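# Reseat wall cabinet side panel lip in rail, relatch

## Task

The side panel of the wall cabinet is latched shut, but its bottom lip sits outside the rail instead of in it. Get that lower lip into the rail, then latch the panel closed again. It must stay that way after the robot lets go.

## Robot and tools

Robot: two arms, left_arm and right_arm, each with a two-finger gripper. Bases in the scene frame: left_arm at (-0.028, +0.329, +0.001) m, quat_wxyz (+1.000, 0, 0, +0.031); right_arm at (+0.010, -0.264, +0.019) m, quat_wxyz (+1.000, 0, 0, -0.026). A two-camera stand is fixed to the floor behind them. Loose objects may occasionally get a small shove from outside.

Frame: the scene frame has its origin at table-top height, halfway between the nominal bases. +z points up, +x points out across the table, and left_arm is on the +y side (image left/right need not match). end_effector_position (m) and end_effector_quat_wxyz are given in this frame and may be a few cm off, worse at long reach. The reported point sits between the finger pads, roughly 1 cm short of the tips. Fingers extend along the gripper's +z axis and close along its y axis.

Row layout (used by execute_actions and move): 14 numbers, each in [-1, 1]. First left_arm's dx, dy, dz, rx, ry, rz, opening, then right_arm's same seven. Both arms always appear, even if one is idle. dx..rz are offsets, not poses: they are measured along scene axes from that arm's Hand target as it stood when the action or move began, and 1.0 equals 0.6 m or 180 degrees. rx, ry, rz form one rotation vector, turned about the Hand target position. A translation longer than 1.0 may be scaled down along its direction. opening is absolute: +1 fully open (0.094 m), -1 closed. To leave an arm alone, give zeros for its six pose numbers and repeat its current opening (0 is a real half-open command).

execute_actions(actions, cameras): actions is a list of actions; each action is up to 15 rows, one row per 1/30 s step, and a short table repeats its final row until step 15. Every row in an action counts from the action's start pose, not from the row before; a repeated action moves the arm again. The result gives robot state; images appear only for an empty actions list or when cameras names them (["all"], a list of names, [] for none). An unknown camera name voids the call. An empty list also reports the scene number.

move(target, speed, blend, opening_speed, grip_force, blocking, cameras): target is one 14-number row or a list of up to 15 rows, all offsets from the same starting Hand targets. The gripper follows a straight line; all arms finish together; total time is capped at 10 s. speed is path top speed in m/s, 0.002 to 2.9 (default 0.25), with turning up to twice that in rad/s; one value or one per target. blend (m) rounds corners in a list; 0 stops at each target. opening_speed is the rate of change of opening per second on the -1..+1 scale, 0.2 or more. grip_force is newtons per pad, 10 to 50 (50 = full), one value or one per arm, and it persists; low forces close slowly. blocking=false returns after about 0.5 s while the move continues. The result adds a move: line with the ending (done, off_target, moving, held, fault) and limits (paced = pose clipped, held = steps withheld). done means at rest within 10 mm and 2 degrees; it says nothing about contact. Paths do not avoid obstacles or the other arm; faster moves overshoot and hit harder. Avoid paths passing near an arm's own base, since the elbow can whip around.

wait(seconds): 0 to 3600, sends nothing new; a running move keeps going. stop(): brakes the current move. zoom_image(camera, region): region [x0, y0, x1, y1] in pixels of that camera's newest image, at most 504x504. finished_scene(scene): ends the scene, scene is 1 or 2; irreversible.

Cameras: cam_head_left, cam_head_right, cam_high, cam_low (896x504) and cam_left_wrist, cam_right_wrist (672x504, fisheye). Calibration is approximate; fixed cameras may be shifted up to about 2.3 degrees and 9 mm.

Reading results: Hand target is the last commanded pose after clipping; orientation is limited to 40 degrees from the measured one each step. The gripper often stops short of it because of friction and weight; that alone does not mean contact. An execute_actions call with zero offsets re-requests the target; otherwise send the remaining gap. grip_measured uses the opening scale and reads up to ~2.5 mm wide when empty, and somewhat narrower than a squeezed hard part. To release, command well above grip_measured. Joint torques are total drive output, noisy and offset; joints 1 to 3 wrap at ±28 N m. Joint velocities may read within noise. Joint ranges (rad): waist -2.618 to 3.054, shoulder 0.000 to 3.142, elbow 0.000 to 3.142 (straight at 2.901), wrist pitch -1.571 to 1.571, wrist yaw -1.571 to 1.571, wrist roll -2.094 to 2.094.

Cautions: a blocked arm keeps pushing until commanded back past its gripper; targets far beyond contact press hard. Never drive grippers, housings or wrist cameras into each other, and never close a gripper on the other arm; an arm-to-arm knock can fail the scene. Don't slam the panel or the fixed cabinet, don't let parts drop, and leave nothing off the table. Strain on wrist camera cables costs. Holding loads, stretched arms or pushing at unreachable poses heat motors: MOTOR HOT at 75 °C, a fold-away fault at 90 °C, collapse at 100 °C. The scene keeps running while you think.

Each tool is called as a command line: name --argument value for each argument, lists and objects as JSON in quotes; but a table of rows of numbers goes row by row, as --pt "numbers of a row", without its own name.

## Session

execute_actions --actions '[]'

zoom_image --camera "cam_head_right" --region '[330, 150, 530, 300]'

zoom_image --camera "cam_head_left" --region '[320, 140, 520, 290]'

Scene clock: 0.00 s.
left_arm: end_effector_position=(+0.3731, +0.3781, +0.1231) grip_measured=+1.000 end_effector_quat_wxyz=(+0.611, -0.055, +0.780, +0.124) | right_arm: end_effector_position=(+0.4128, -0.2967, +0.1256) grip_measured=+1.000 end_effector_quat_wxyz=(+0.589, +0.032, +0.808, +0.012)
Joint positions: left_arm=[-0.057 1.554 0.369 0.952 -0.26 0.069 0.094] | right_arm=[-0.08 1.537 0.388 0.836 -0.107 0.025 0.094]
Joint velocities: within noise
Joint torques (N m): no reading
Heat: left arm: 29 °C; right arm: 25 °C.
Hand target: left_arm +0.3750, +0.3783, +0.1291; +0.617, -0.057, +0.775, +0.124 | right_arm +0.4163, -0.2970, +0.1361; +0.601, +0.030, +0.799, +0.011
Tool commands: left_gripper/opening=+1.0 right_gripper/opening=+1.0
camera_calibration:
cam_left_wrist: T_world_to_cam=[[0.24961, -0.95325, -0.17031, 0.28731], [-0.54242, 0.00806, -0.84007, 0.3352], [0.80217, 0.30207, -0.51505, -0.26239]] pos_world=[0.32058, 0.35044, 0.19538]
cam_right_wrist: T_world_to_cam=[[-0.00788, -0.99552, -0.09426, -0.27617], [-0.59952, 0.08015, -0.79634, 0.40008], [0.80032, 0.05024, -0.59746, -0.15283]] pos_world=[0.36, -0.29932, 0.20125]

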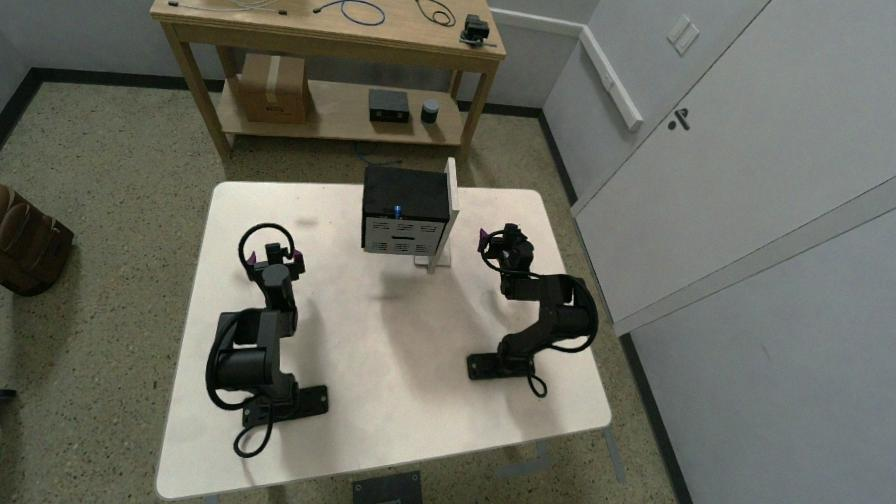

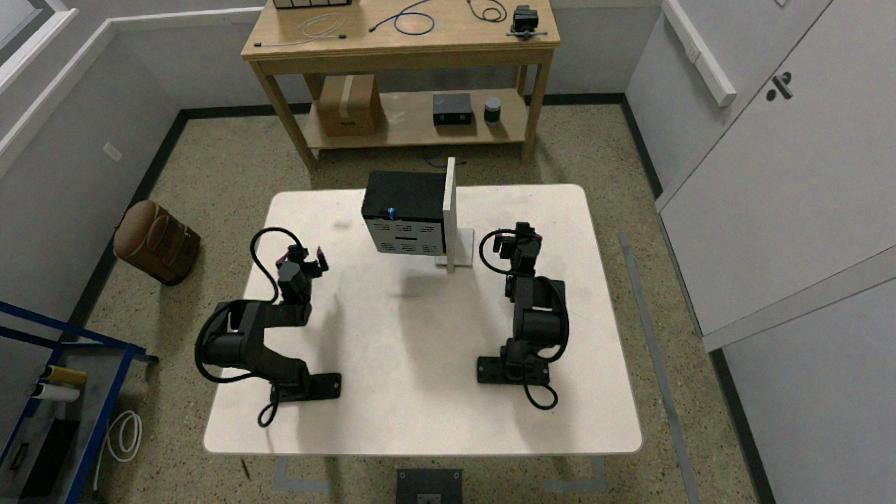

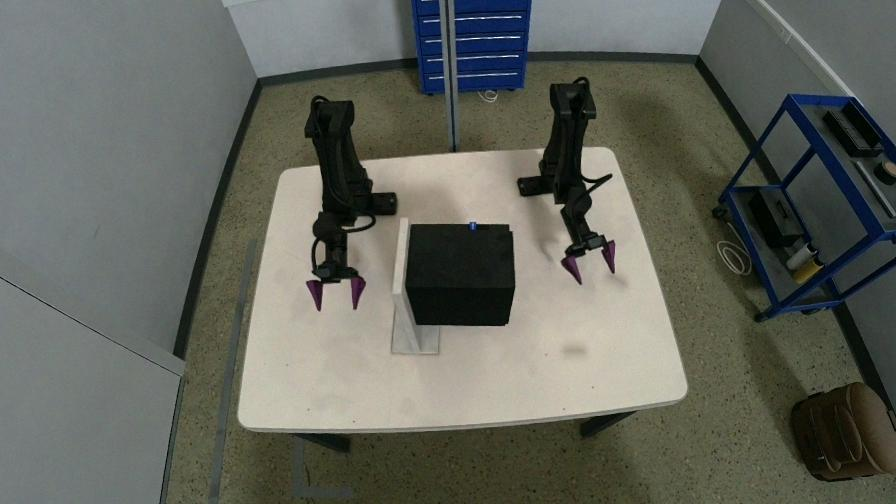

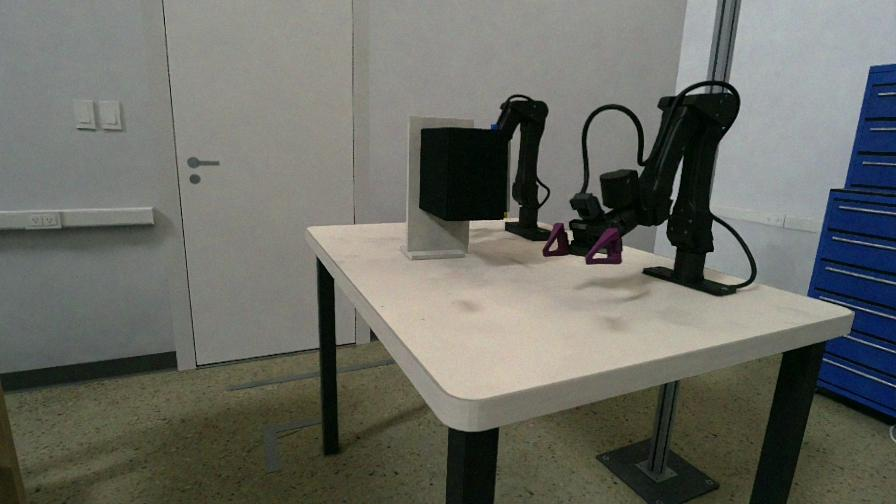

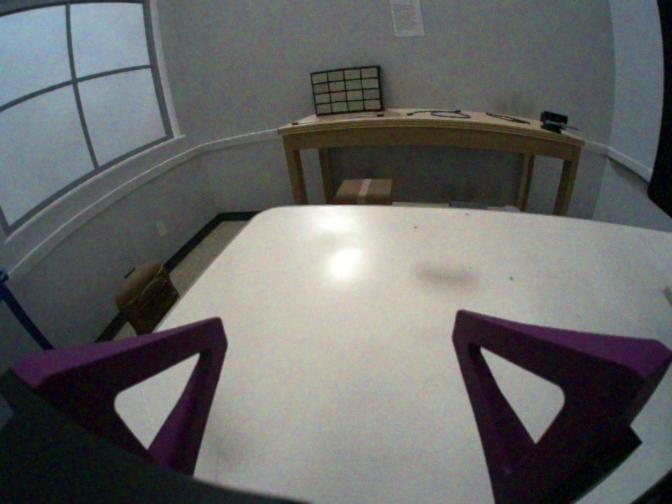

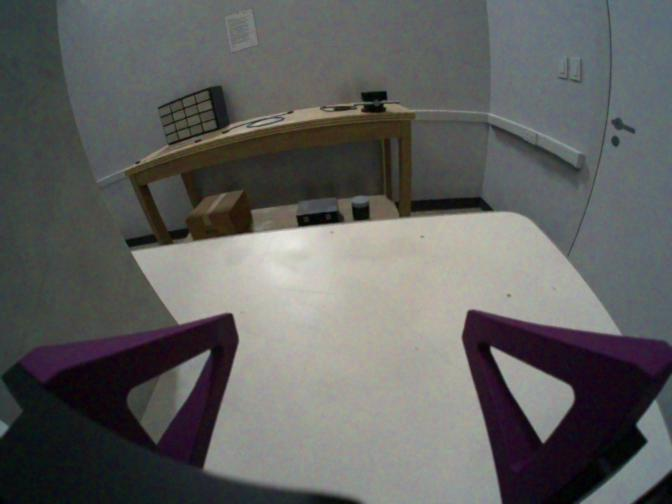

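Scaled by 2.520 from the camera's image (finer frame: 1280x720).

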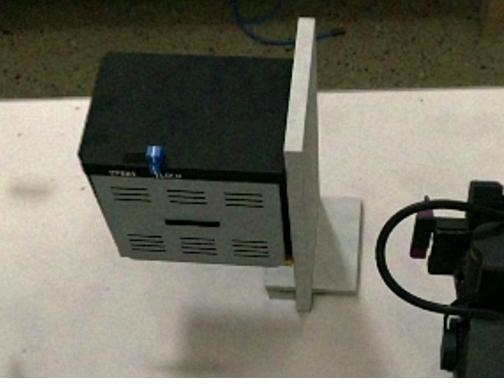

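Scaled by 2.520 from the camera's image (finer frame: 1280x720).

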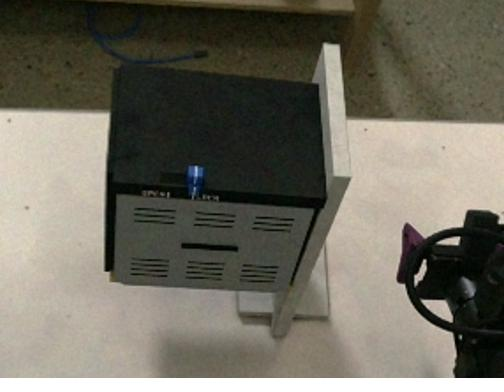

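move --pt "-0.208 -0.297 0.452 -0.020 0.189 -0.200 -0.2 -0.36 0.212 0.107 -0.25 -0.05 0.058 0.0" --pt "-0.108 -0.542 0.472 -0.020 0.189 -0.200 -0.2 -0.286 0.532 0.173 -0.510 -0.105 0.116 0.0" --blend 0.03 --cameras '["cam_left_wrist","cam_right_wrist"]'

zoom_image --camera "cam_right_wrist" --region '[180, 60, 520, 400]'

zoom_image --camera "cam_left_wrist" --region '[200, 200, 500, 500]'

Scene clock: 29.70 s.
left_arm: end_effector_position=(+0.3086, +0.0545, +0.4122) grip_measured=-0.198 end_effector_quat_wxyz=(+0.398, +0.207, +0.888, -0.098) | right_arm: end_effector_position=(+0.2426, +0.0224, +0.2403) grip_measured=+0.002 end_effector_quat_wxyz=(+0.533, -0.543, +0.457, -0.461)
Joint positions: left_arm=[-0.843 1.98 2.781 -1.551 -0.231 -0.223 0.038] | right_arm=[1.412 1.481 0.564 0.9 1.202 -1.568 0.047]
Joint torques (N m): left_arm=[-0.54 -6.74 6.49 1.39 -0.3 -0.12] | right_arm=[-0.62 -3.86 3.47 2.01 -0.09 -0.03]
Heat: left arm: 30 °C; right arm: 28 °C.
Hand target: left_arm +0.3102, +0.0530, +0.4123; +0.373, +0.201, +0.902, -0.083 | right_arm +0.2447, +0.0222, +0.2400; +0.539, -0.538, +0.459, -0.459
Off the commanded pose: left_arm 0.002 m, 4 deg | right_arm 0.002 m, 1 deg.
joint sent to its limit (left arm) — joint 4 (wrist pitch), lower limit. The joint targets are off in orientation, not in position.
move: off_target (left_arm)
cam_left_wrist: T_world_to_cam=[[-0.45334, -0.89062, -0.03565, 0.20228], [-0.7657, 0.4096, -0.49591, 0.45069], [0.45627, -0.19752, -0.86764, 0.31527]] pos_world=[0.29294, 0.05782, 0.50426]
cam_right_wrist: T_world_to_cam=[[0.04763, -0.00602, 0.99885, -0.24742], [-0.17574, -0.98443, 0.00244, 0.09294], [0.98328, -0.17565, -0.04795, -0.13541]] pos_world=[0.16126, 0.06621, 0.24042]

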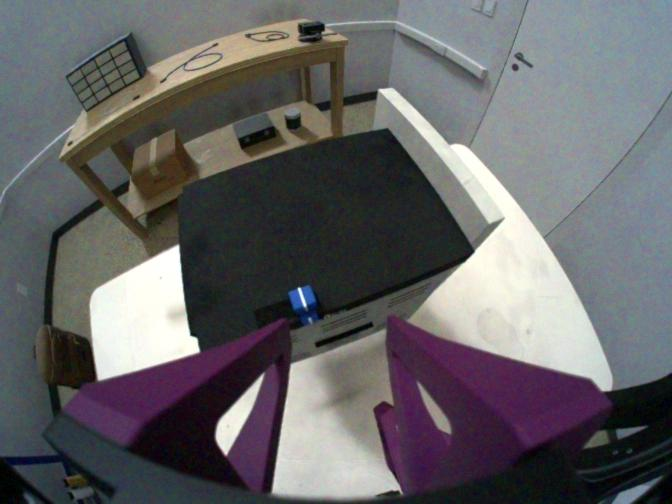

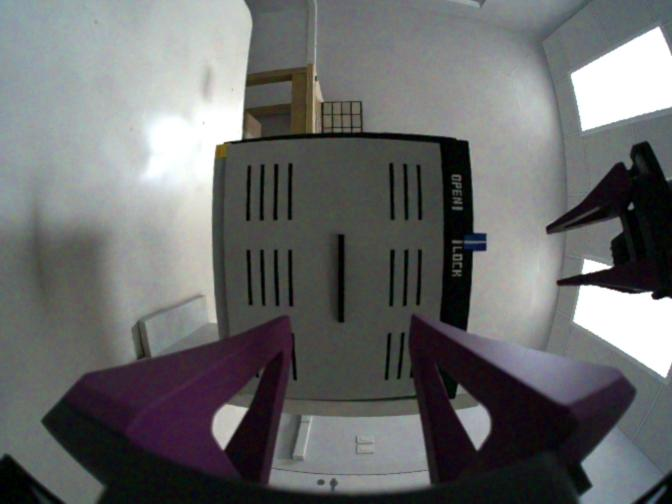

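Scaled by 1.482 from the camera's image (finer frame: 960x720).

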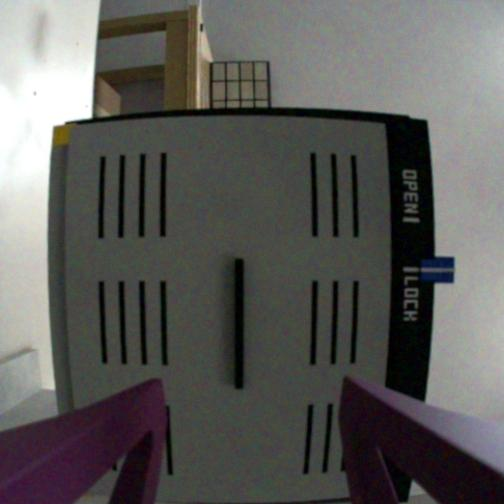

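Scaled by 1.680 from the camera's image (finer frame: 960x720).

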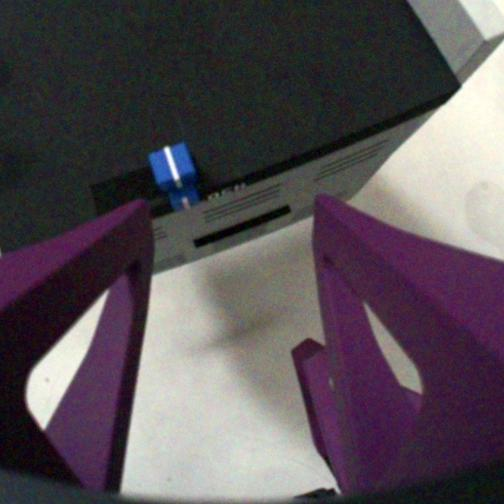

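move --target '[0.05,0.005,-0.07,0,0,0,-0.2,0.12,-0.005,-0.006,0,0,0,0.0]' --speed 0.12 --cameras '["cam_left_wrist","cam_right_wrist"]'

zoom_image --camera "cam_right_wrist" --region '[180, 100, 520, 440]'

zoom_image --camera "cam_left_wrist" --region '[200, 200, 500, 500]'

Scene clock: 49.77 s.
left_arm: end_effector_position=(+0.3438, +0.0489, +0.3588) grip_measured=-0.198 end_effector_quat_wxyz=(+0.362, +0.204, +0.906, -0.075) | right_arm: end_effector_position=(+0.3113, +0.0137, +0.2232) grip_measured=+0.002 end_effector_quat_wxyz=(+0.520, -0.555, +0.454, -0.464)
Joint positions: left_arm=[-0.788 1.956 2.496 -1.375 -0.205 -0.204 0.038] | right_arm=[1.161 1.575 0.597 0.928 0.952 -1.572 0.047]
Joint torques (N m): left_arm=[0.87 -11.44 4.23 1.49 -0.01 0.09] | right_arm=[-0.68 -4.56 6.06 2.18 -0.07 0.01]
Heat: left arm: 30 °C; right arm: 28 °C.
Hand target: left_arm +0.3401, +0.0560, +0.3704; +0.373, +0.201, +0.902, -0.083 | right_arm +0.3167, +0.0191, +0.2363; +0.539, -0.538, +0.459, -0.459
Off the commanded pose: left_arm 0.014 m, 2 deg | right_arm 0.015 m, 3 deg.
move: off_target (left_arm, right_arm)
cam_left_wrist: T_world_to_cam=[[-0.43581, -0.89826, -0.05649, 0.2132], [-0.80678, 0.41771, -0.41788, 0.43928], [0.39897, -0.13654, -0.90674, 0.28259]] pos_world=[0.33458, 0.04661, 0.45185]
cam_right_wrist: T_world_to_cam=[[0.06569, 0.02668, 0.99748, -0.23936], [-0.17656, -0.98356, 0.03793, 0.08875], [0.9821, -0.17861, -0.0599, -0.20231]] pos_world=[0.23008, 0.05755, 0.22327]

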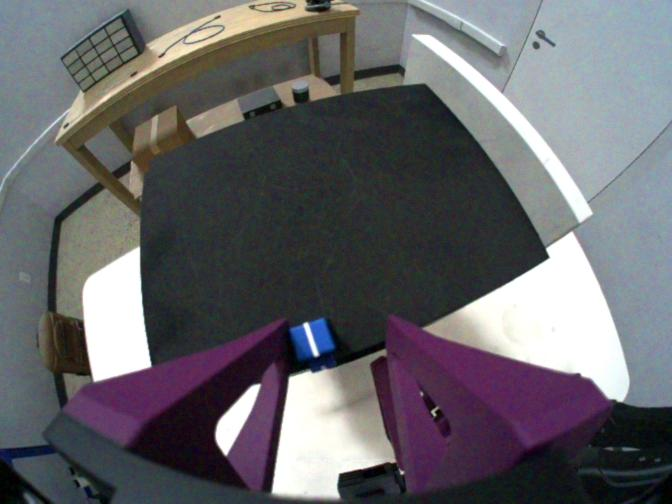

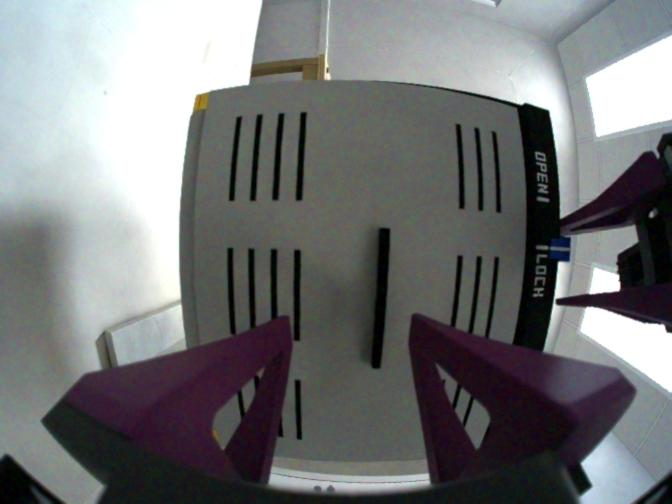

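Scaled by 1.482 from the camera's image (finer frame: 960x720).

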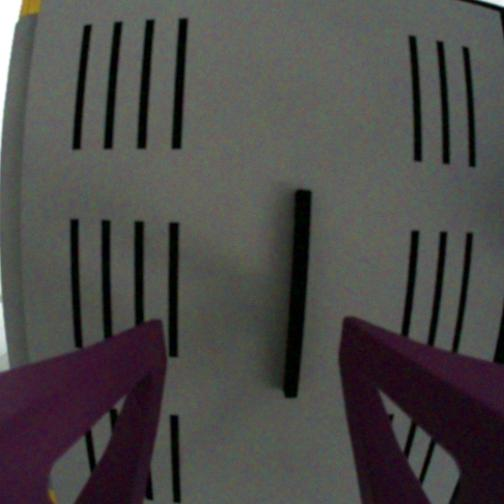

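Scaled by 1.680 from the camera's image (finer frame: 960x720).

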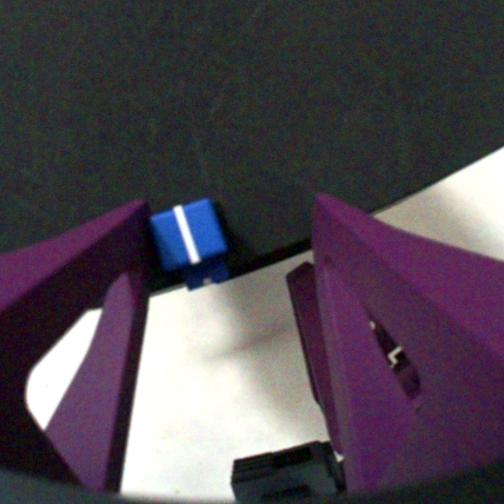

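move --target '[0.012,0.018,0.0,0,0,0,-0.2,0.022,0.009,0.026,0,0,0,0.0]' --speed 0.08 --cameras '["cam_left_wrist","cam_right_wrist"]'

zoom_image --camera "cam_left_wrist" --region '[200, 200, 500, 500]'

Scene clock: 59.30 s.
left_arm: end_effector_position=(+0.3527, +0.0595, +0.3590) grip_measured=-0.198 end_effector_quat_wxyz=(+0.363, +0.202, +0.906, -0.077) | right_arm: end_effector_position=(+0.3233, +0.0194, +0.2402) grip_measured=+0.002 end_effector_quat_wxyz=(+0.527, -0.547, +0.457, -0.463)
Joint positions: left_arm=[-0.748 1.946 2.476 -1.357 -0.178 -0.179 0.038] | right_arm=[1.134 1.575 0.663 0.885 0.928 -1.575 0.047]
Joint torques (N m): left_arm=[0.75 -11.56 4.22 1.46 0.01 0.11] | right_arm=[-1.02 -5.15 6.72 1.81 -0.17 0]
Heat: left arm: 30 °C; right arm: 29 °C.
Hand target: left_arm +0.3473, +0.0668, +0.3703; +0.373, +0.201, +0.902, -0.083 | right_arm +0.3299, +0.0246, +0.2519; +0.539, -0.538, +0.459, -0.459
Off the commanded pose: left_arm 0.015 m, 1 deg | right_arm 0.014 m, 2 deg.
move: off_target (left_arm, right_arm)
cam_left_wrist: T_world_to_cam=[[-0.43235, -0.9002, -0.05201, 0.22382], [-0.80804, 0.4124, -0.42072, 0.44387], [0.40018, -0.13987, -0.9057, 0.27998]] pos_world=[0.34339, 0.0576, 0.45196]
cam_right_wrist: T_world_to_cam=[[0.05502, 0.00706, 0.99846, -0.25364], [-0.18012, -0.9835, 0.01688, 0.10213], [0.9821, -0.18077, -0.05284, -0.21363]] pos_world=[0.24216, 0.06362, 0.24024]

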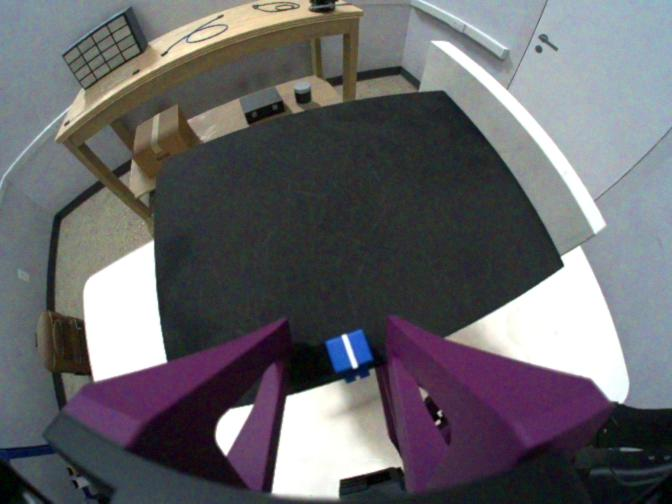

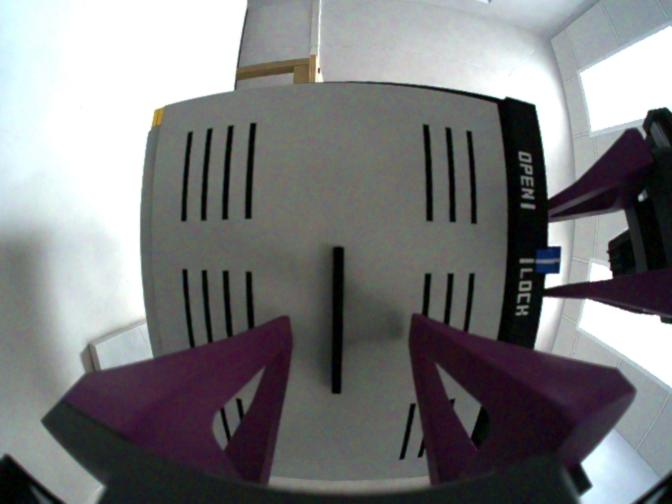

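Scaled by 1.680 from the camera's image (finer frame: 960x720).

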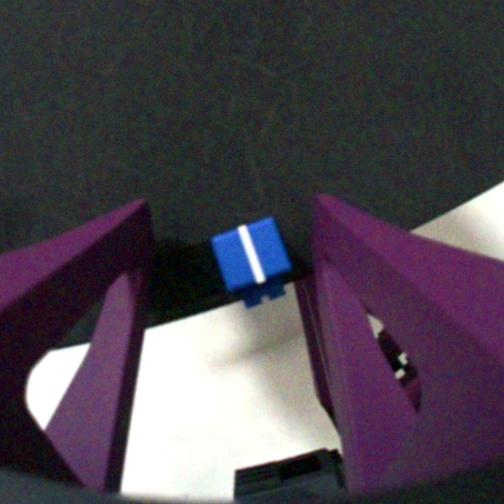

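move --target '[0,0,0,0,0,0,-0.2,0.022,-0.004,-0.008,0,0,0,0.0]' --speed 0.06

move --target '[0,0,0,0,0,0,-0.2,0,0,0,0,0,0,-1]' --opening_speed 0.8 --cameras '["cam_left_wrist","cam_right_wrist"]'

Scene clock: 63.17 s.
left_arm: end_effector_position=(+0.3527, +0.0595, +0.3590) grip_measured=-0.198 end_effector_quat_wxyz=(+0.363, +0.202, +0.906, -0.077) | right_arm: end_effector_position=(+0.3239, +0.0194, +0.2402) grip_measured=+0.002 end_effector_quat_wxyz=(+0.526, -0.548, +0.456, -0.464)
Joint positions: left_arm=[-0.748 1.946 2.476 -1.357 -0.178 -0.179 0.038] | right_arm=[1.131 1.575 0.663 0.885 0.924 -1.578 0.047]
Joint torques (N m): left_arm=[0.76 -11.51 4.22 1.44 -0.01 0.12] | right_arm=[-3.96 -3.22 6.95 2.05 -0.56 0.09]
Heat: left arm: 30 °C; right arm: 28 °C.
Hand target: left_arm +0.3473, +0.0668, +0.3703; +0.373, +0.201, +0.902, -0.083 | right_arm +0.3431, +0.0222, +0.2471; +0.539, -0.538, +0.459, -0.459
Off the commanded pose: left_arm 0.015 m, 1 deg | right_arm 0.021 m, 2 deg.
move: off_target (right_arm)

Scene clock: 64.77 s.
left_arm: end_effector_position=(+0.3527, +0.0595, +0.3590) grip_measured=-0.198 end_effector_quat_wxyz=(+0.363, +0.202, +0.906, -0.077) | right_arm: end_effector_position=(+0.3247, +0.0229, +0.2354) grip_measured=-0.926 end_effector_quat_wxyz=(+0.529, -0.552, +0.454, -0.458)
Joint positions: left_arm=[-0.748 1.946 2.476 -1.357 -0.178 -0.179 0.038] | right_arm=[1.129 1.589 0.663 0.89 0.908 -1.567 0.003]
Joint torques (N m): left_arm=[0.8 -11.54 4.22 1.45 -0.01 0.13] | right_arm=[-3.79 -4.38 7.04 2.02 -0.37 -0.08]
Heat: left arm: 31 °C; right arm: 28 °C.
Hand target: left_arm +0.3473, +0.0668, +0.3703; +0.373, +0.201, +0.902, -0.083 | right_arm +0.3431, +0.0222, +0.2472; +0.539, -0.538, +0.459, -0.459
Off the commanded pose: left_arm 0.015 m, 1 deg | right_arm 0.022 m, 2 deg.
move: done
cam_left_wrist: T_world_to_cam=[[-0.4326, -0.90007, -0.05224, 0.22401], [-0.8079, 0.41272, -0.42066, 0.44377], [0.40018, -0.13977, -0.90571, 0.27998]] pos_world=[0.34339, 0.0576, 0.45196]
cam_right_wrist: T_world_to_cam=[[0.06139, 0.00849, 0.99808, -0.25104], [-0.16475, -0.98616, 0.01853, 0.10049], [0.98442, -0.16557, -0.05914, -0.21428]] pos_world=[0.24291, 0.06575, 0.23603]

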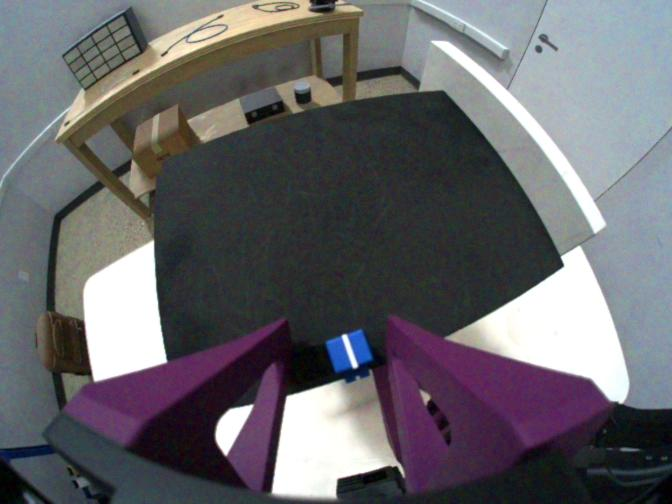

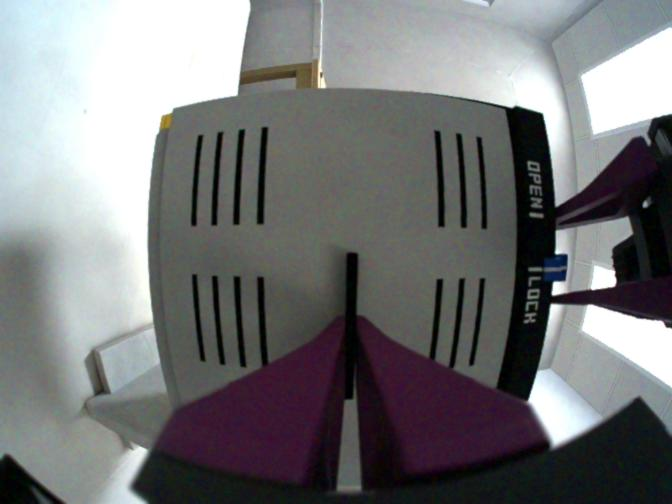

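move --pt "0 0 0.01 0 0 0 -0.3 -0.025 -0.002 0.015 0 0 0 -1" --pt "0.01 0.13 0.01 0 0 0 -0.3 -0.025 -0.002 0.015 0 0 0 -1" --speed 0.08 --cameras '["cam_left_wrist","cam_right_wrist"]'

Scene clock: 70.17 s.
left_arm: end_effector_position=(+0.3531, +0.0908, +0.3636) grip_measured=-0.298 end_effector_quat_wxyz=(+0.353, +0.240, +0.892, -0.147) | right_arm: end_effector_position=(+0.3241, +0.0216, +0.2332) grip_measured=-0.927 end_effector_quat_wxyz=(+0.521, -0.558, +0.454, -0.459)
Joint positions: left_arm=[-0.584 1.81 2.283 -1.263 0.096 -0.036 0.033] | right_arm=[1.13 1.582 0.663 0.861 0.912 -1.565 0.003]
Joint torques (N m): left_arm=[5 -12.75 4.89 0.83 -1.32 0.21] | right_arm=[-0.75 -7.82 6.24 1.85 0.02 -0.07]
Heat: left arm: 32 °C; right arm: 28 °C.
Hand target: left_arm +0.3533, +0.1447, +0.3763; +0.373, +0.201, +0.902, -0.083 | right_arm +0.3281, +0.0210, +0.2562; +0.539, -0.538, +0.459, -0.459
Off the commanded pose: left_arm 0.055 m, 9 deg | right_arm 0.023 m, 3 deg.
move: off_target (left_arm, right_arm)
cam_left_wrist: T_world_to_cam=[[-0.54417, -0.83757, 0.04846, 0.24971], [-0.76475, 0.47144, -0.43921, 0.41931], [0.34503, -0.27606, -0.89708, 0.31705]] pos_world=[0.34716, 0.099, 0.45648]
cam_right_wrist: T_world_to_cam=[[0.07154, 0.02498, 0.99713, -0.25215], [-0.16719, -0.98524, 0.03668, 0.09578], [0.98333, -0.16934, -0.06631, -0.21199]] pos_world=[0.24251, 0.06476, 0.23385]

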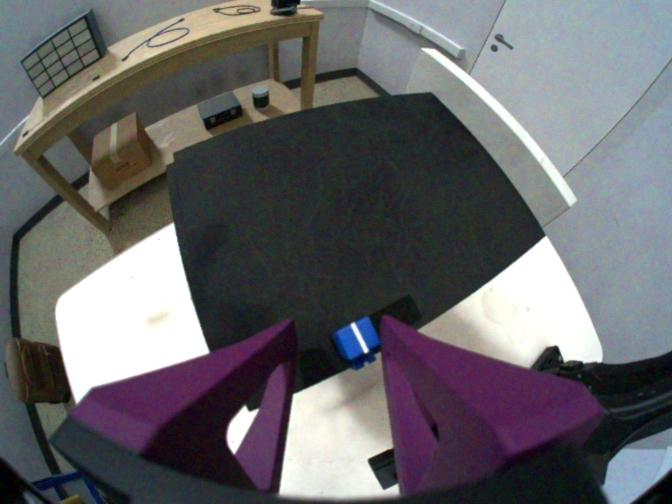

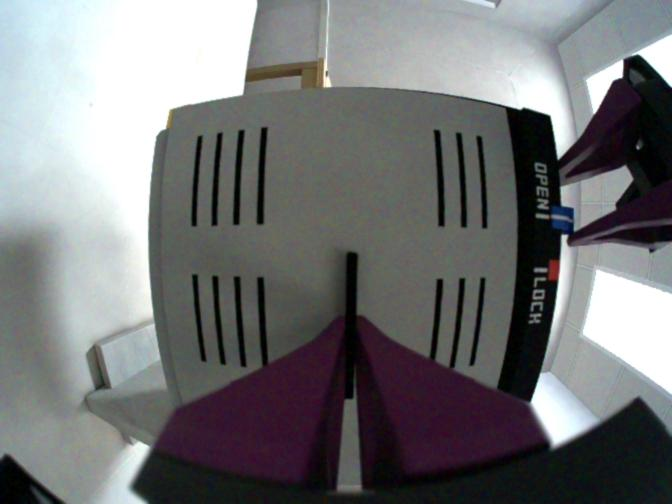

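move --pt "-0.03 -0.08 0.08 0 0 0 -0.3 -0.02 0.002 0.02 0 0 0 -1" --pt "-0.15 0.05 0.08 0 0 0 0 -0.085 0.008 0.07 -0.012 -0.12 0 -1" --speed 0.08 --cameras '["cam_right_wrist","cam_head_right"]'

Scene clock: 82.00 s.
left_arm: end_effector_position=(+0.2700, +0.1695, +0.4218) grip_measured=-0.002 end_effector_quat_wxyz=(+0.377, +0.200, +0.900, -0.082) | right_arm: end_effector_position=(+0.2860, +0.0229, +0.2441) grip_measured=-0.914 end_effector_quat_wxyz=(+0.524, -0.544, +0.371, -0.541)
Joint positions: left_arm=[-0.593 1.595 2.368 -1.553 -0.069 -0.064 0.047] | right_arm=[1.248 1.685 0.543 1.397 1.009 -1.99 0.004]
Joint torques (N m): left_arm=[0.76 -6.56 3.54 1.39 0.07 0.09] | right_arm=[0.62 -9.09 4.83 3.48 -0.66 -0.86]
Heat: left arm: 32 °C; right arm: 30 °C.
Hand target: left_arm +0.2633, +0.1748, +0.4243; +0.373, +0.201, +0.902, -0.083 | right_arm +0.2771, +0.0258, +0.2982; +0.605, -0.452, +0.341, -0.560
Off the commanded pose: left_arm 0.009 m, 1 deg | right_arm 0.055 m, 15 deg.
joint sent to its limit (left arm) — joint 4 (wrist pitch), lower limit. The joint targets still meet the commanded pose.
joint sent to its limit (right arm) — joint 4 (wrist pitch), upper limit. The joint targets are off in position and orientation.
move: off_target (right_arm)
cam_right_wrist: T_world_to_cam=[[-0.12117, 0.15606, 0.98029, -0.20417], [-0.1855, -0.97373, 0.13209, 0.0719], [0.97515, -0.16584, 0.14693, -0.22328]] pos_world=[0.20633, 0.06484, 0.22345]
Images, in order (width x height): cam_head_right 896x504, cam_right_wrist 672x504.

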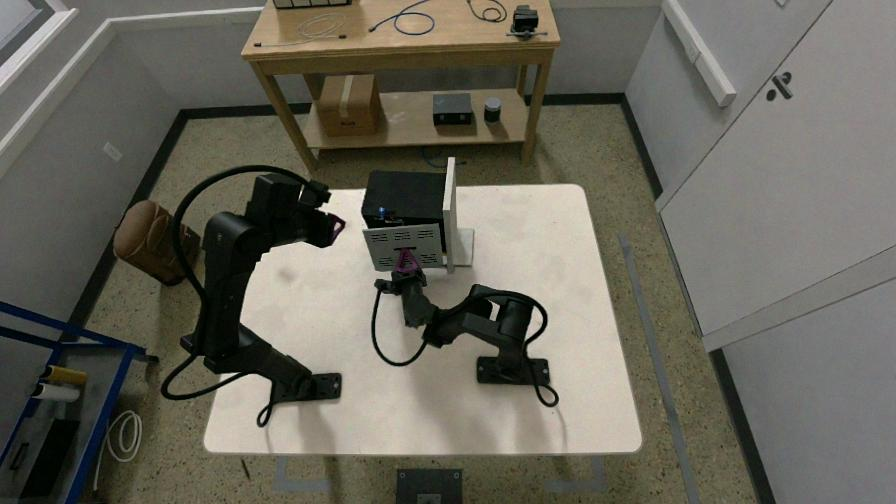

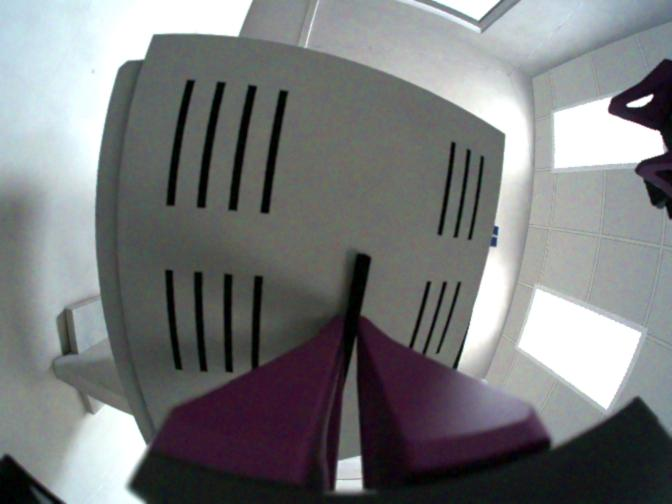

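move --pt "-0.07 0.1 -0.2 -0.126 -0.115 -0.113 0 0 0 0 0 0 0 -1" --pt "0.137 0.037 -0.365 -0.252 -0.231 -0.226 0 0 0 0 0 0 0 -1" --cameras '["cam_left_wrist"]'

zoom_image --camera "cam_left_wrist" --region '[250, 0, 570, 320]'

Scene clock: 95.23 s.
left_arm: end_effector_position=(+0.3495, +0.1994, +0.1998) grip_measured=-0.002 end_effector_quat_wxyz=(+0.589, +0.353, +0.582, -0.435) | right_arm: end_effector_position=(+0.2860, +0.0229, +0.2441) grip_measured=-0.914 end_effector_quat_wxyz=(+0.524, -0.544, +0.371, -0.541)
Joint positions: left_arm=[0.054 1.862 0.676 1.449 1.287 -0.345 0.047] | right_arm=[1.248 1.685 0.543 1.397 1.009 -1.99 0.004]
Joint torques (N m): left_arm=[-0.72 -5.9 3.45 2.85 -0.31 0.01] | right_arm=[0.62 -9.1 4.83 3.48 -0.66 -0.85]
Heat: left arm: 30 °C; right arm: 35 °C.
Hand target: left_arm +0.3455, +0.1970, +0.2053; +0.651, +0.350, +0.498, -0.454 | right_arm +0.2771, +0.0258, +0.2982; +0.605, -0.452, +0.341, -0.560
Off the commanded pose: left_arm 0.007 m, 12 deg | right_arm 0.055 m, 15 deg.
joint sent to its limit (left arm) — joint 4 (wrist pitch), upper limit. The joint targets are off in orientation, not in position.
joint sent to its limit (right arm) — joint 4 (wrist pitch), upper limit. The joint targets are off in position and orientation.
move: off_target (left_arm)
cam_left_wrist: T_world_to_cam=[[-0.91601, -0.39762, 0.05318, 0.38792], [-0.14743, 0.2104, -0.96644, 0.23505], [0.37308, -0.8931, -0.25135, 0.18562]] pos_world=[0.32074, 0.27056, 0.25319]

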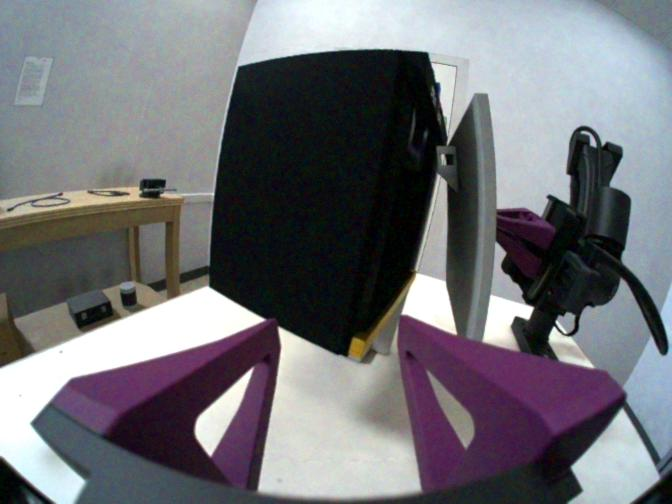

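Scaled by 1.575 from the camera's image (finer frame: 960x720).

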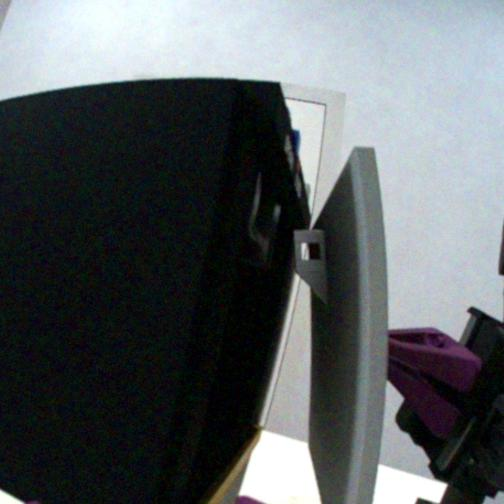

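move --pt "0 0 0 0 0 0 0 -0.01 0 -0.02 0.012 0.12 0 -1" --pt "0 0 0 0 0 0 0 0.09 -0.006 -0.058 0.012 0.12 0 -1" --pt "0 0 0 0 0 0 0 0.11 -0.006 -0.064 0.012 0.12 0 -1" --speed 0.08 --cameras '["cam_left_wrist","cam_right_wrist"]'

zoom_image --camera "cam_left_wrist" --region '[250, 0, 570, 360]'

Scene clock: 120.23 s.
left_arm: end_effector_position=(+0.3496, +0.1995, +0.1998) grip_measured=-0.002 end_effector_quat_wxyz=(+0.589, +0.352, +0.583, -0.435) | right_arm: end_effector_position=(+0.3231, +0.0143, +0.2254) grip_measured=-0.929 end_effector_quat_wxyz=(-0.484, +0.591, -0.441, +0.471)
Joint positions: left_arm=[0.054 1.862 0.676 1.449 1.286 -0.346 0.047] | right_arm=[1.122 1.539 0.662 0.732 0.907 -1.587 0.003]
Joint torques (N m): left_arm=[-0.7 -5.91 3.43 2.85 -0.32 -0.03] | right_arm=[-3.14 -4.1 8.55 2.93 -0.3 0.16]
Heat: left arm: 33 °C; right arm: 38 °C.
Hand target: left_arm +0.3455, +0.1970, +0.2053; +0.651, +0.350, +0.498, -0.454 | right_arm +0.3431, +0.0222, +0.2597; -0.539, +0.538, -0.459, +0.459
Off the commanded pose: left_arm 0.007 m, 12 deg | right_arm 0.041 m, 9 deg.
joint sent to its limit (left arm) — joint 4 (wrist pitch), upper limit. The joint targets are off in orientation, not in position.
move: off_target (right_arm)
cam_left_wrist: T_world_to_cam=[[-0.91567, -0.39829, 0.05398, 0.38792], [-0.14824, 0.2098, -0.96644, 0.23547], [0.3736, -0.89294, -0.25115, 0.18541]] pos_world=[0.32084, 0.27066, 0.25319]
cam_right_wrist: T_world_to_cam=[[0.11009, 0.12281, 0.9863, -0.25561], [-0.16546, -0.97623, 0.14002, 0.06466], [0.98005, -0.17861, -0.08716, -0.20684]] pos_world=[0.24155, 0.05757, 0.22503]

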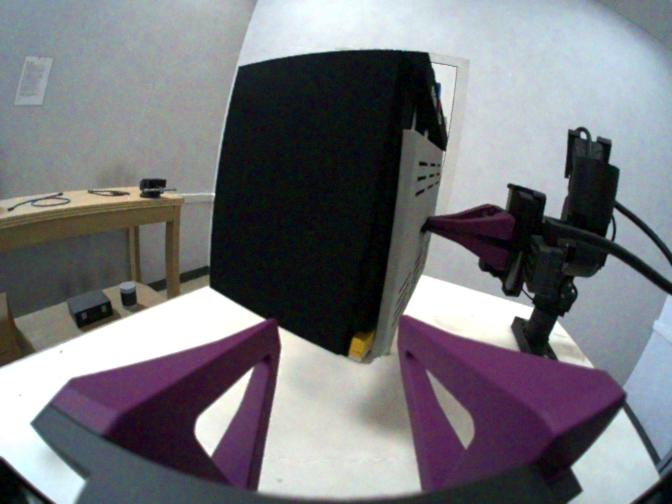

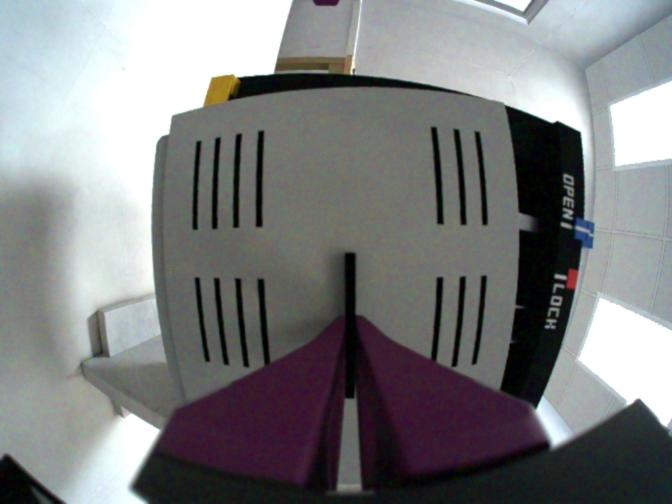

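Scaled by 1.400 from the camera's image (finer frame: 960x720).

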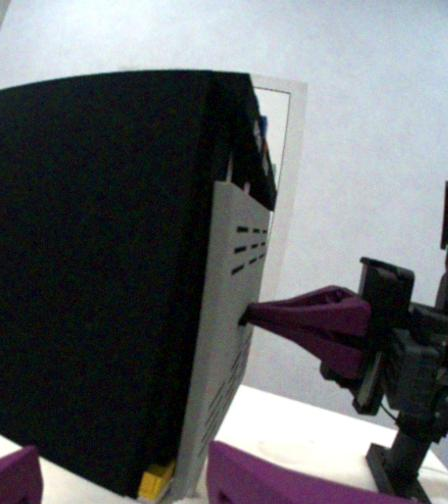

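move --pt "0 0 0 0 0 0 0 -0.09 0.008 0.0 0 0 0 -1" --pt "0 0 0 0 0 0 0 -0.105 0.01 0.075 0.036 -0.02 0 -1" --speed 0.06 --cameras '["cam_left_wrist","cam_right_wrist"]'

zoom_image --camera "cam_left_wrist" --region '[250, 0, 570, 360]'

Scene clock: 126.63 s.
left_arm: end_effector_position=(+0.3496, +0.1995, +0.1998) grip_measured=-0.002 end_effector_quat_wxyz=(+0.589, +0.352, +0.583, -0.435) | right_arm: end_effector_position=(+0.2830, +0.0283, +0.2570) grip_measured=-0.929 end_effector_quat_wxyz=(+0.524, -0.553, +0.446, -0.469)
Joint positions: left_arm=[0.054 1.862 0.676 1.449 1.286 -0.346 0.047] | right_arm=[1.273 1.493 0.662 0.81 1.058 -1.603 0.003]
Joint torques (N m): left_arm=[-0.73 -5.9 3.4 2.86 -0.31 -0.02] | right_arm=[0.58 -9.05 7.04 2.72 0.14 0.03]
Heat: left arm: 34 °C; right arm: 37 °C.
Hand target: left_arm +0.3455, +0.1970, +0.2053; +0.651, +0.350, +0.498, -0.454 | right_arm +0.2801, +0.0281, +0.3047; +0.582, -0.492, +0.467, -0.449
Off the commanded pose: left_arm 0.007 m, 12 deg | right_arm 0.048 m, 10 deg.
joint sent to its limit (left arm) — joint 4 (wrist pitch), upper limit. The joint targets are off in orientation, not in position.
move: off_target (right_arm)
cam_left_wrist: T_world_to_cam=[[-0.91567, -0.39829, 0.05398, 0.38792], [-0.14824, 0.2098, -0.96644, 0.23547], [0.3736, -0.89294, -0.25115, 0.18541]] pos_world=[0.32084, 0.27066, 0.25319]
cam_right_wrist: T_world_to_cam=[[0.04569, 0.03171, 0.99845, -0.2664], [-0.17062, -0.98456, 0.03908, 0.09496], [0.98428, -0.17214, -0.03957, -0.17587]] pos_world=[0.20148, 0.07166, 0.25532]

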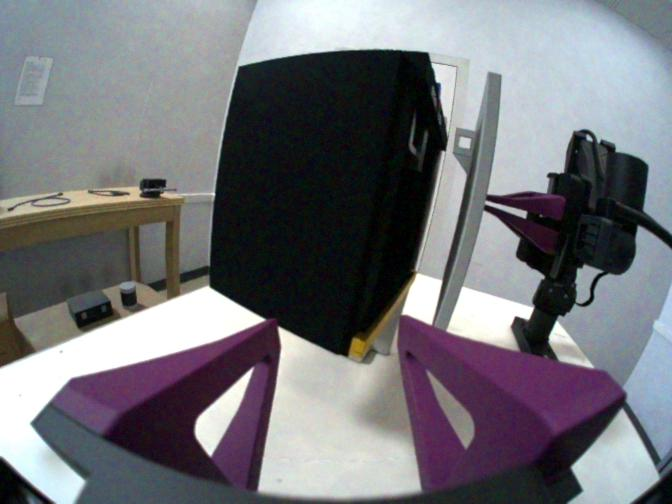

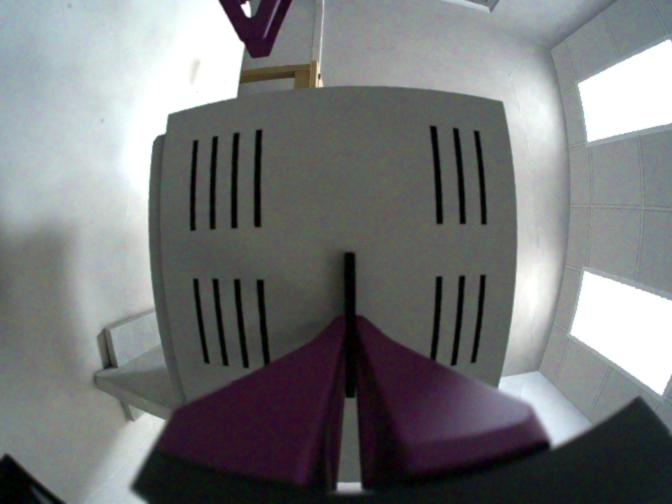

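Scaled by 1.400 from the camera's image (finer frame: 960x720).

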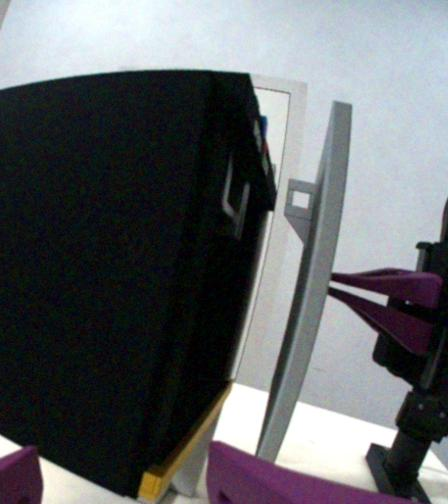

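move --pt "0 0 0 0 0 0 0 -0.025 0.0015 0.03 -0.0105 -0.1 0 -1" --pt "0 0 0 0 0 0 0 0.022 -0.004 0.0 -0.0105 -0.1 0 -1" --speed 0.07 --cameras '["cam_left_wrist","cam_right_wrist"]'

zoom_image --camera "cam_left_wrist" --region '[320, 260, 440, 380]'

zoom_image --camera "cam_right_wrist" --region '[60, 80, 260, 280]'

Scene clock: 136.57 s.
left_arm: end_effector_position=(+0.3496, +0.1995, +0.1998) grip_measured=-0.002 end_effector_quat_wxyz=(+0.589, +0.352, +0.583, -0.435) | right_arm: end_effector_position=(+0.2960, +0.0289, +0.2774) grip_measured=-0.929 end_effector_quat_wxyz=(+0.575, -0.507, +0.365, -0.528)
Joint positions: left_arm=[0.054 1.862 0.676 1.449 1.286 -0.346 0.047] | right_arm=[1.204 1.671 0.592 1.445 0.915 -1.985 0.003]
Joint torques (N m): left_arm=[-0.73 -5.86 3.43 2.87 -0.32 -0.03] | right_arm=[-0.64 -5.87 3.99 2.96 -0.52 0.21]
Heat: left arm: 35 °C; right arm: 36 °C.
Hand target: left_arm +0.3455, +0.1970, +0.2053; +0.651, +0.350, +0.498, -0.454 | right_arm +0.2933, +0.0257, +0.3047; +0.640, -0.425, +0.363, -0.528
Off the commanded pose: left_arm 0.007 m, 12 deg | right_arm 0.028 m, 12 deg.
joint sent to its limit (left arm) — joint 4 (wrist pitch), upper limit. The joint targets are off in orientation, not in position.
joint sent to its limit (right arm) — joint 4 (wrist pitch), upper limit. The joint targets are off in orientation, not in position.
move: off_target (right_arm)
cam_left_wrist: T_world_to_cam=[[-0.91567, -0.39829, 0.05398, 0.38792], [-0.14824, 0.2098, -0.96644, 0.23547], [0.3736, -0.89294, -0.25115, 0.18541]] pos_world=[0.32084, 0.27066, 0.25319]
cam_right_wrist: T_world_to_cam=[[-0.19329, 0.05463, 0.97962, -0.21208], [-0.14533, -0.98903, 0.02648, 0.09313], [0.97032, -0.13725, 0.1991, -0.25083]] pos_world=[0.21593, 0.06926, 0.25523]

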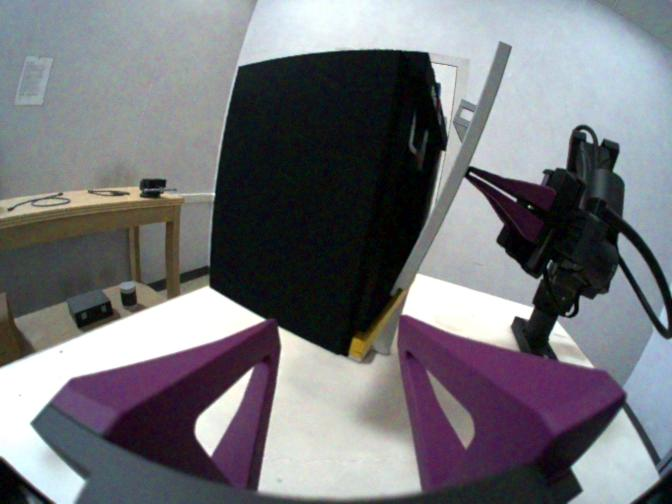

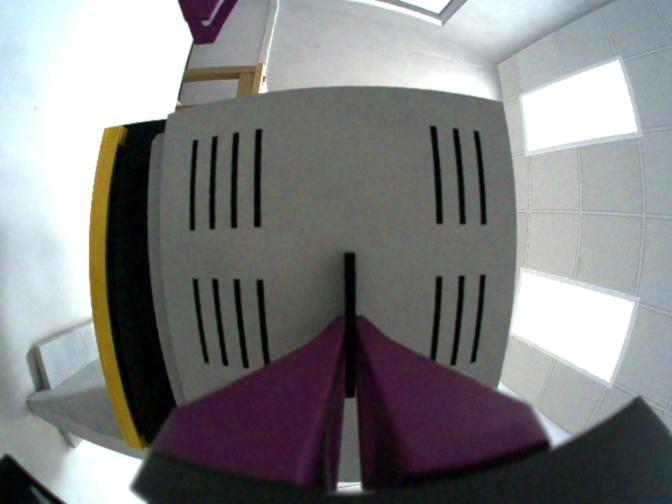

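Scaled by 4.200 from the camera's image (finer frame: 960x720).

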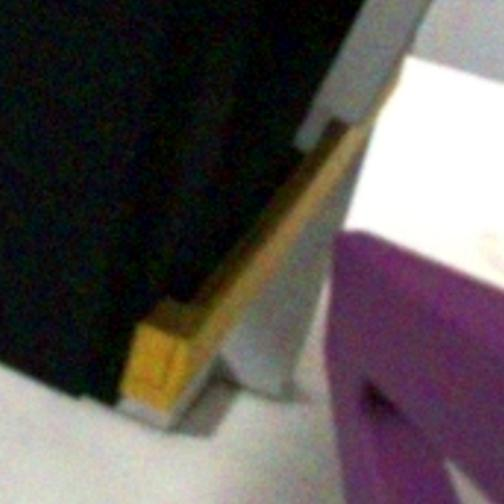

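Scaled by 2.520 from the camera's image (finer frame: 960x720).

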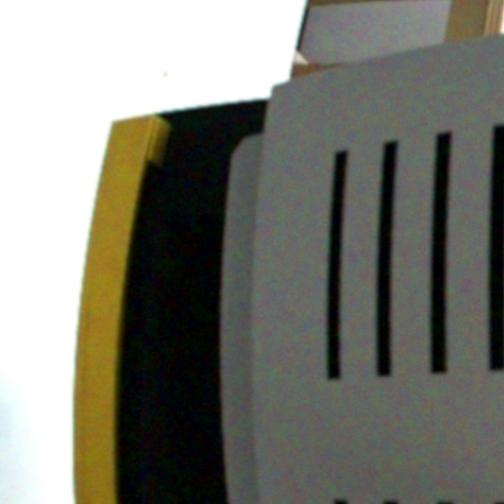

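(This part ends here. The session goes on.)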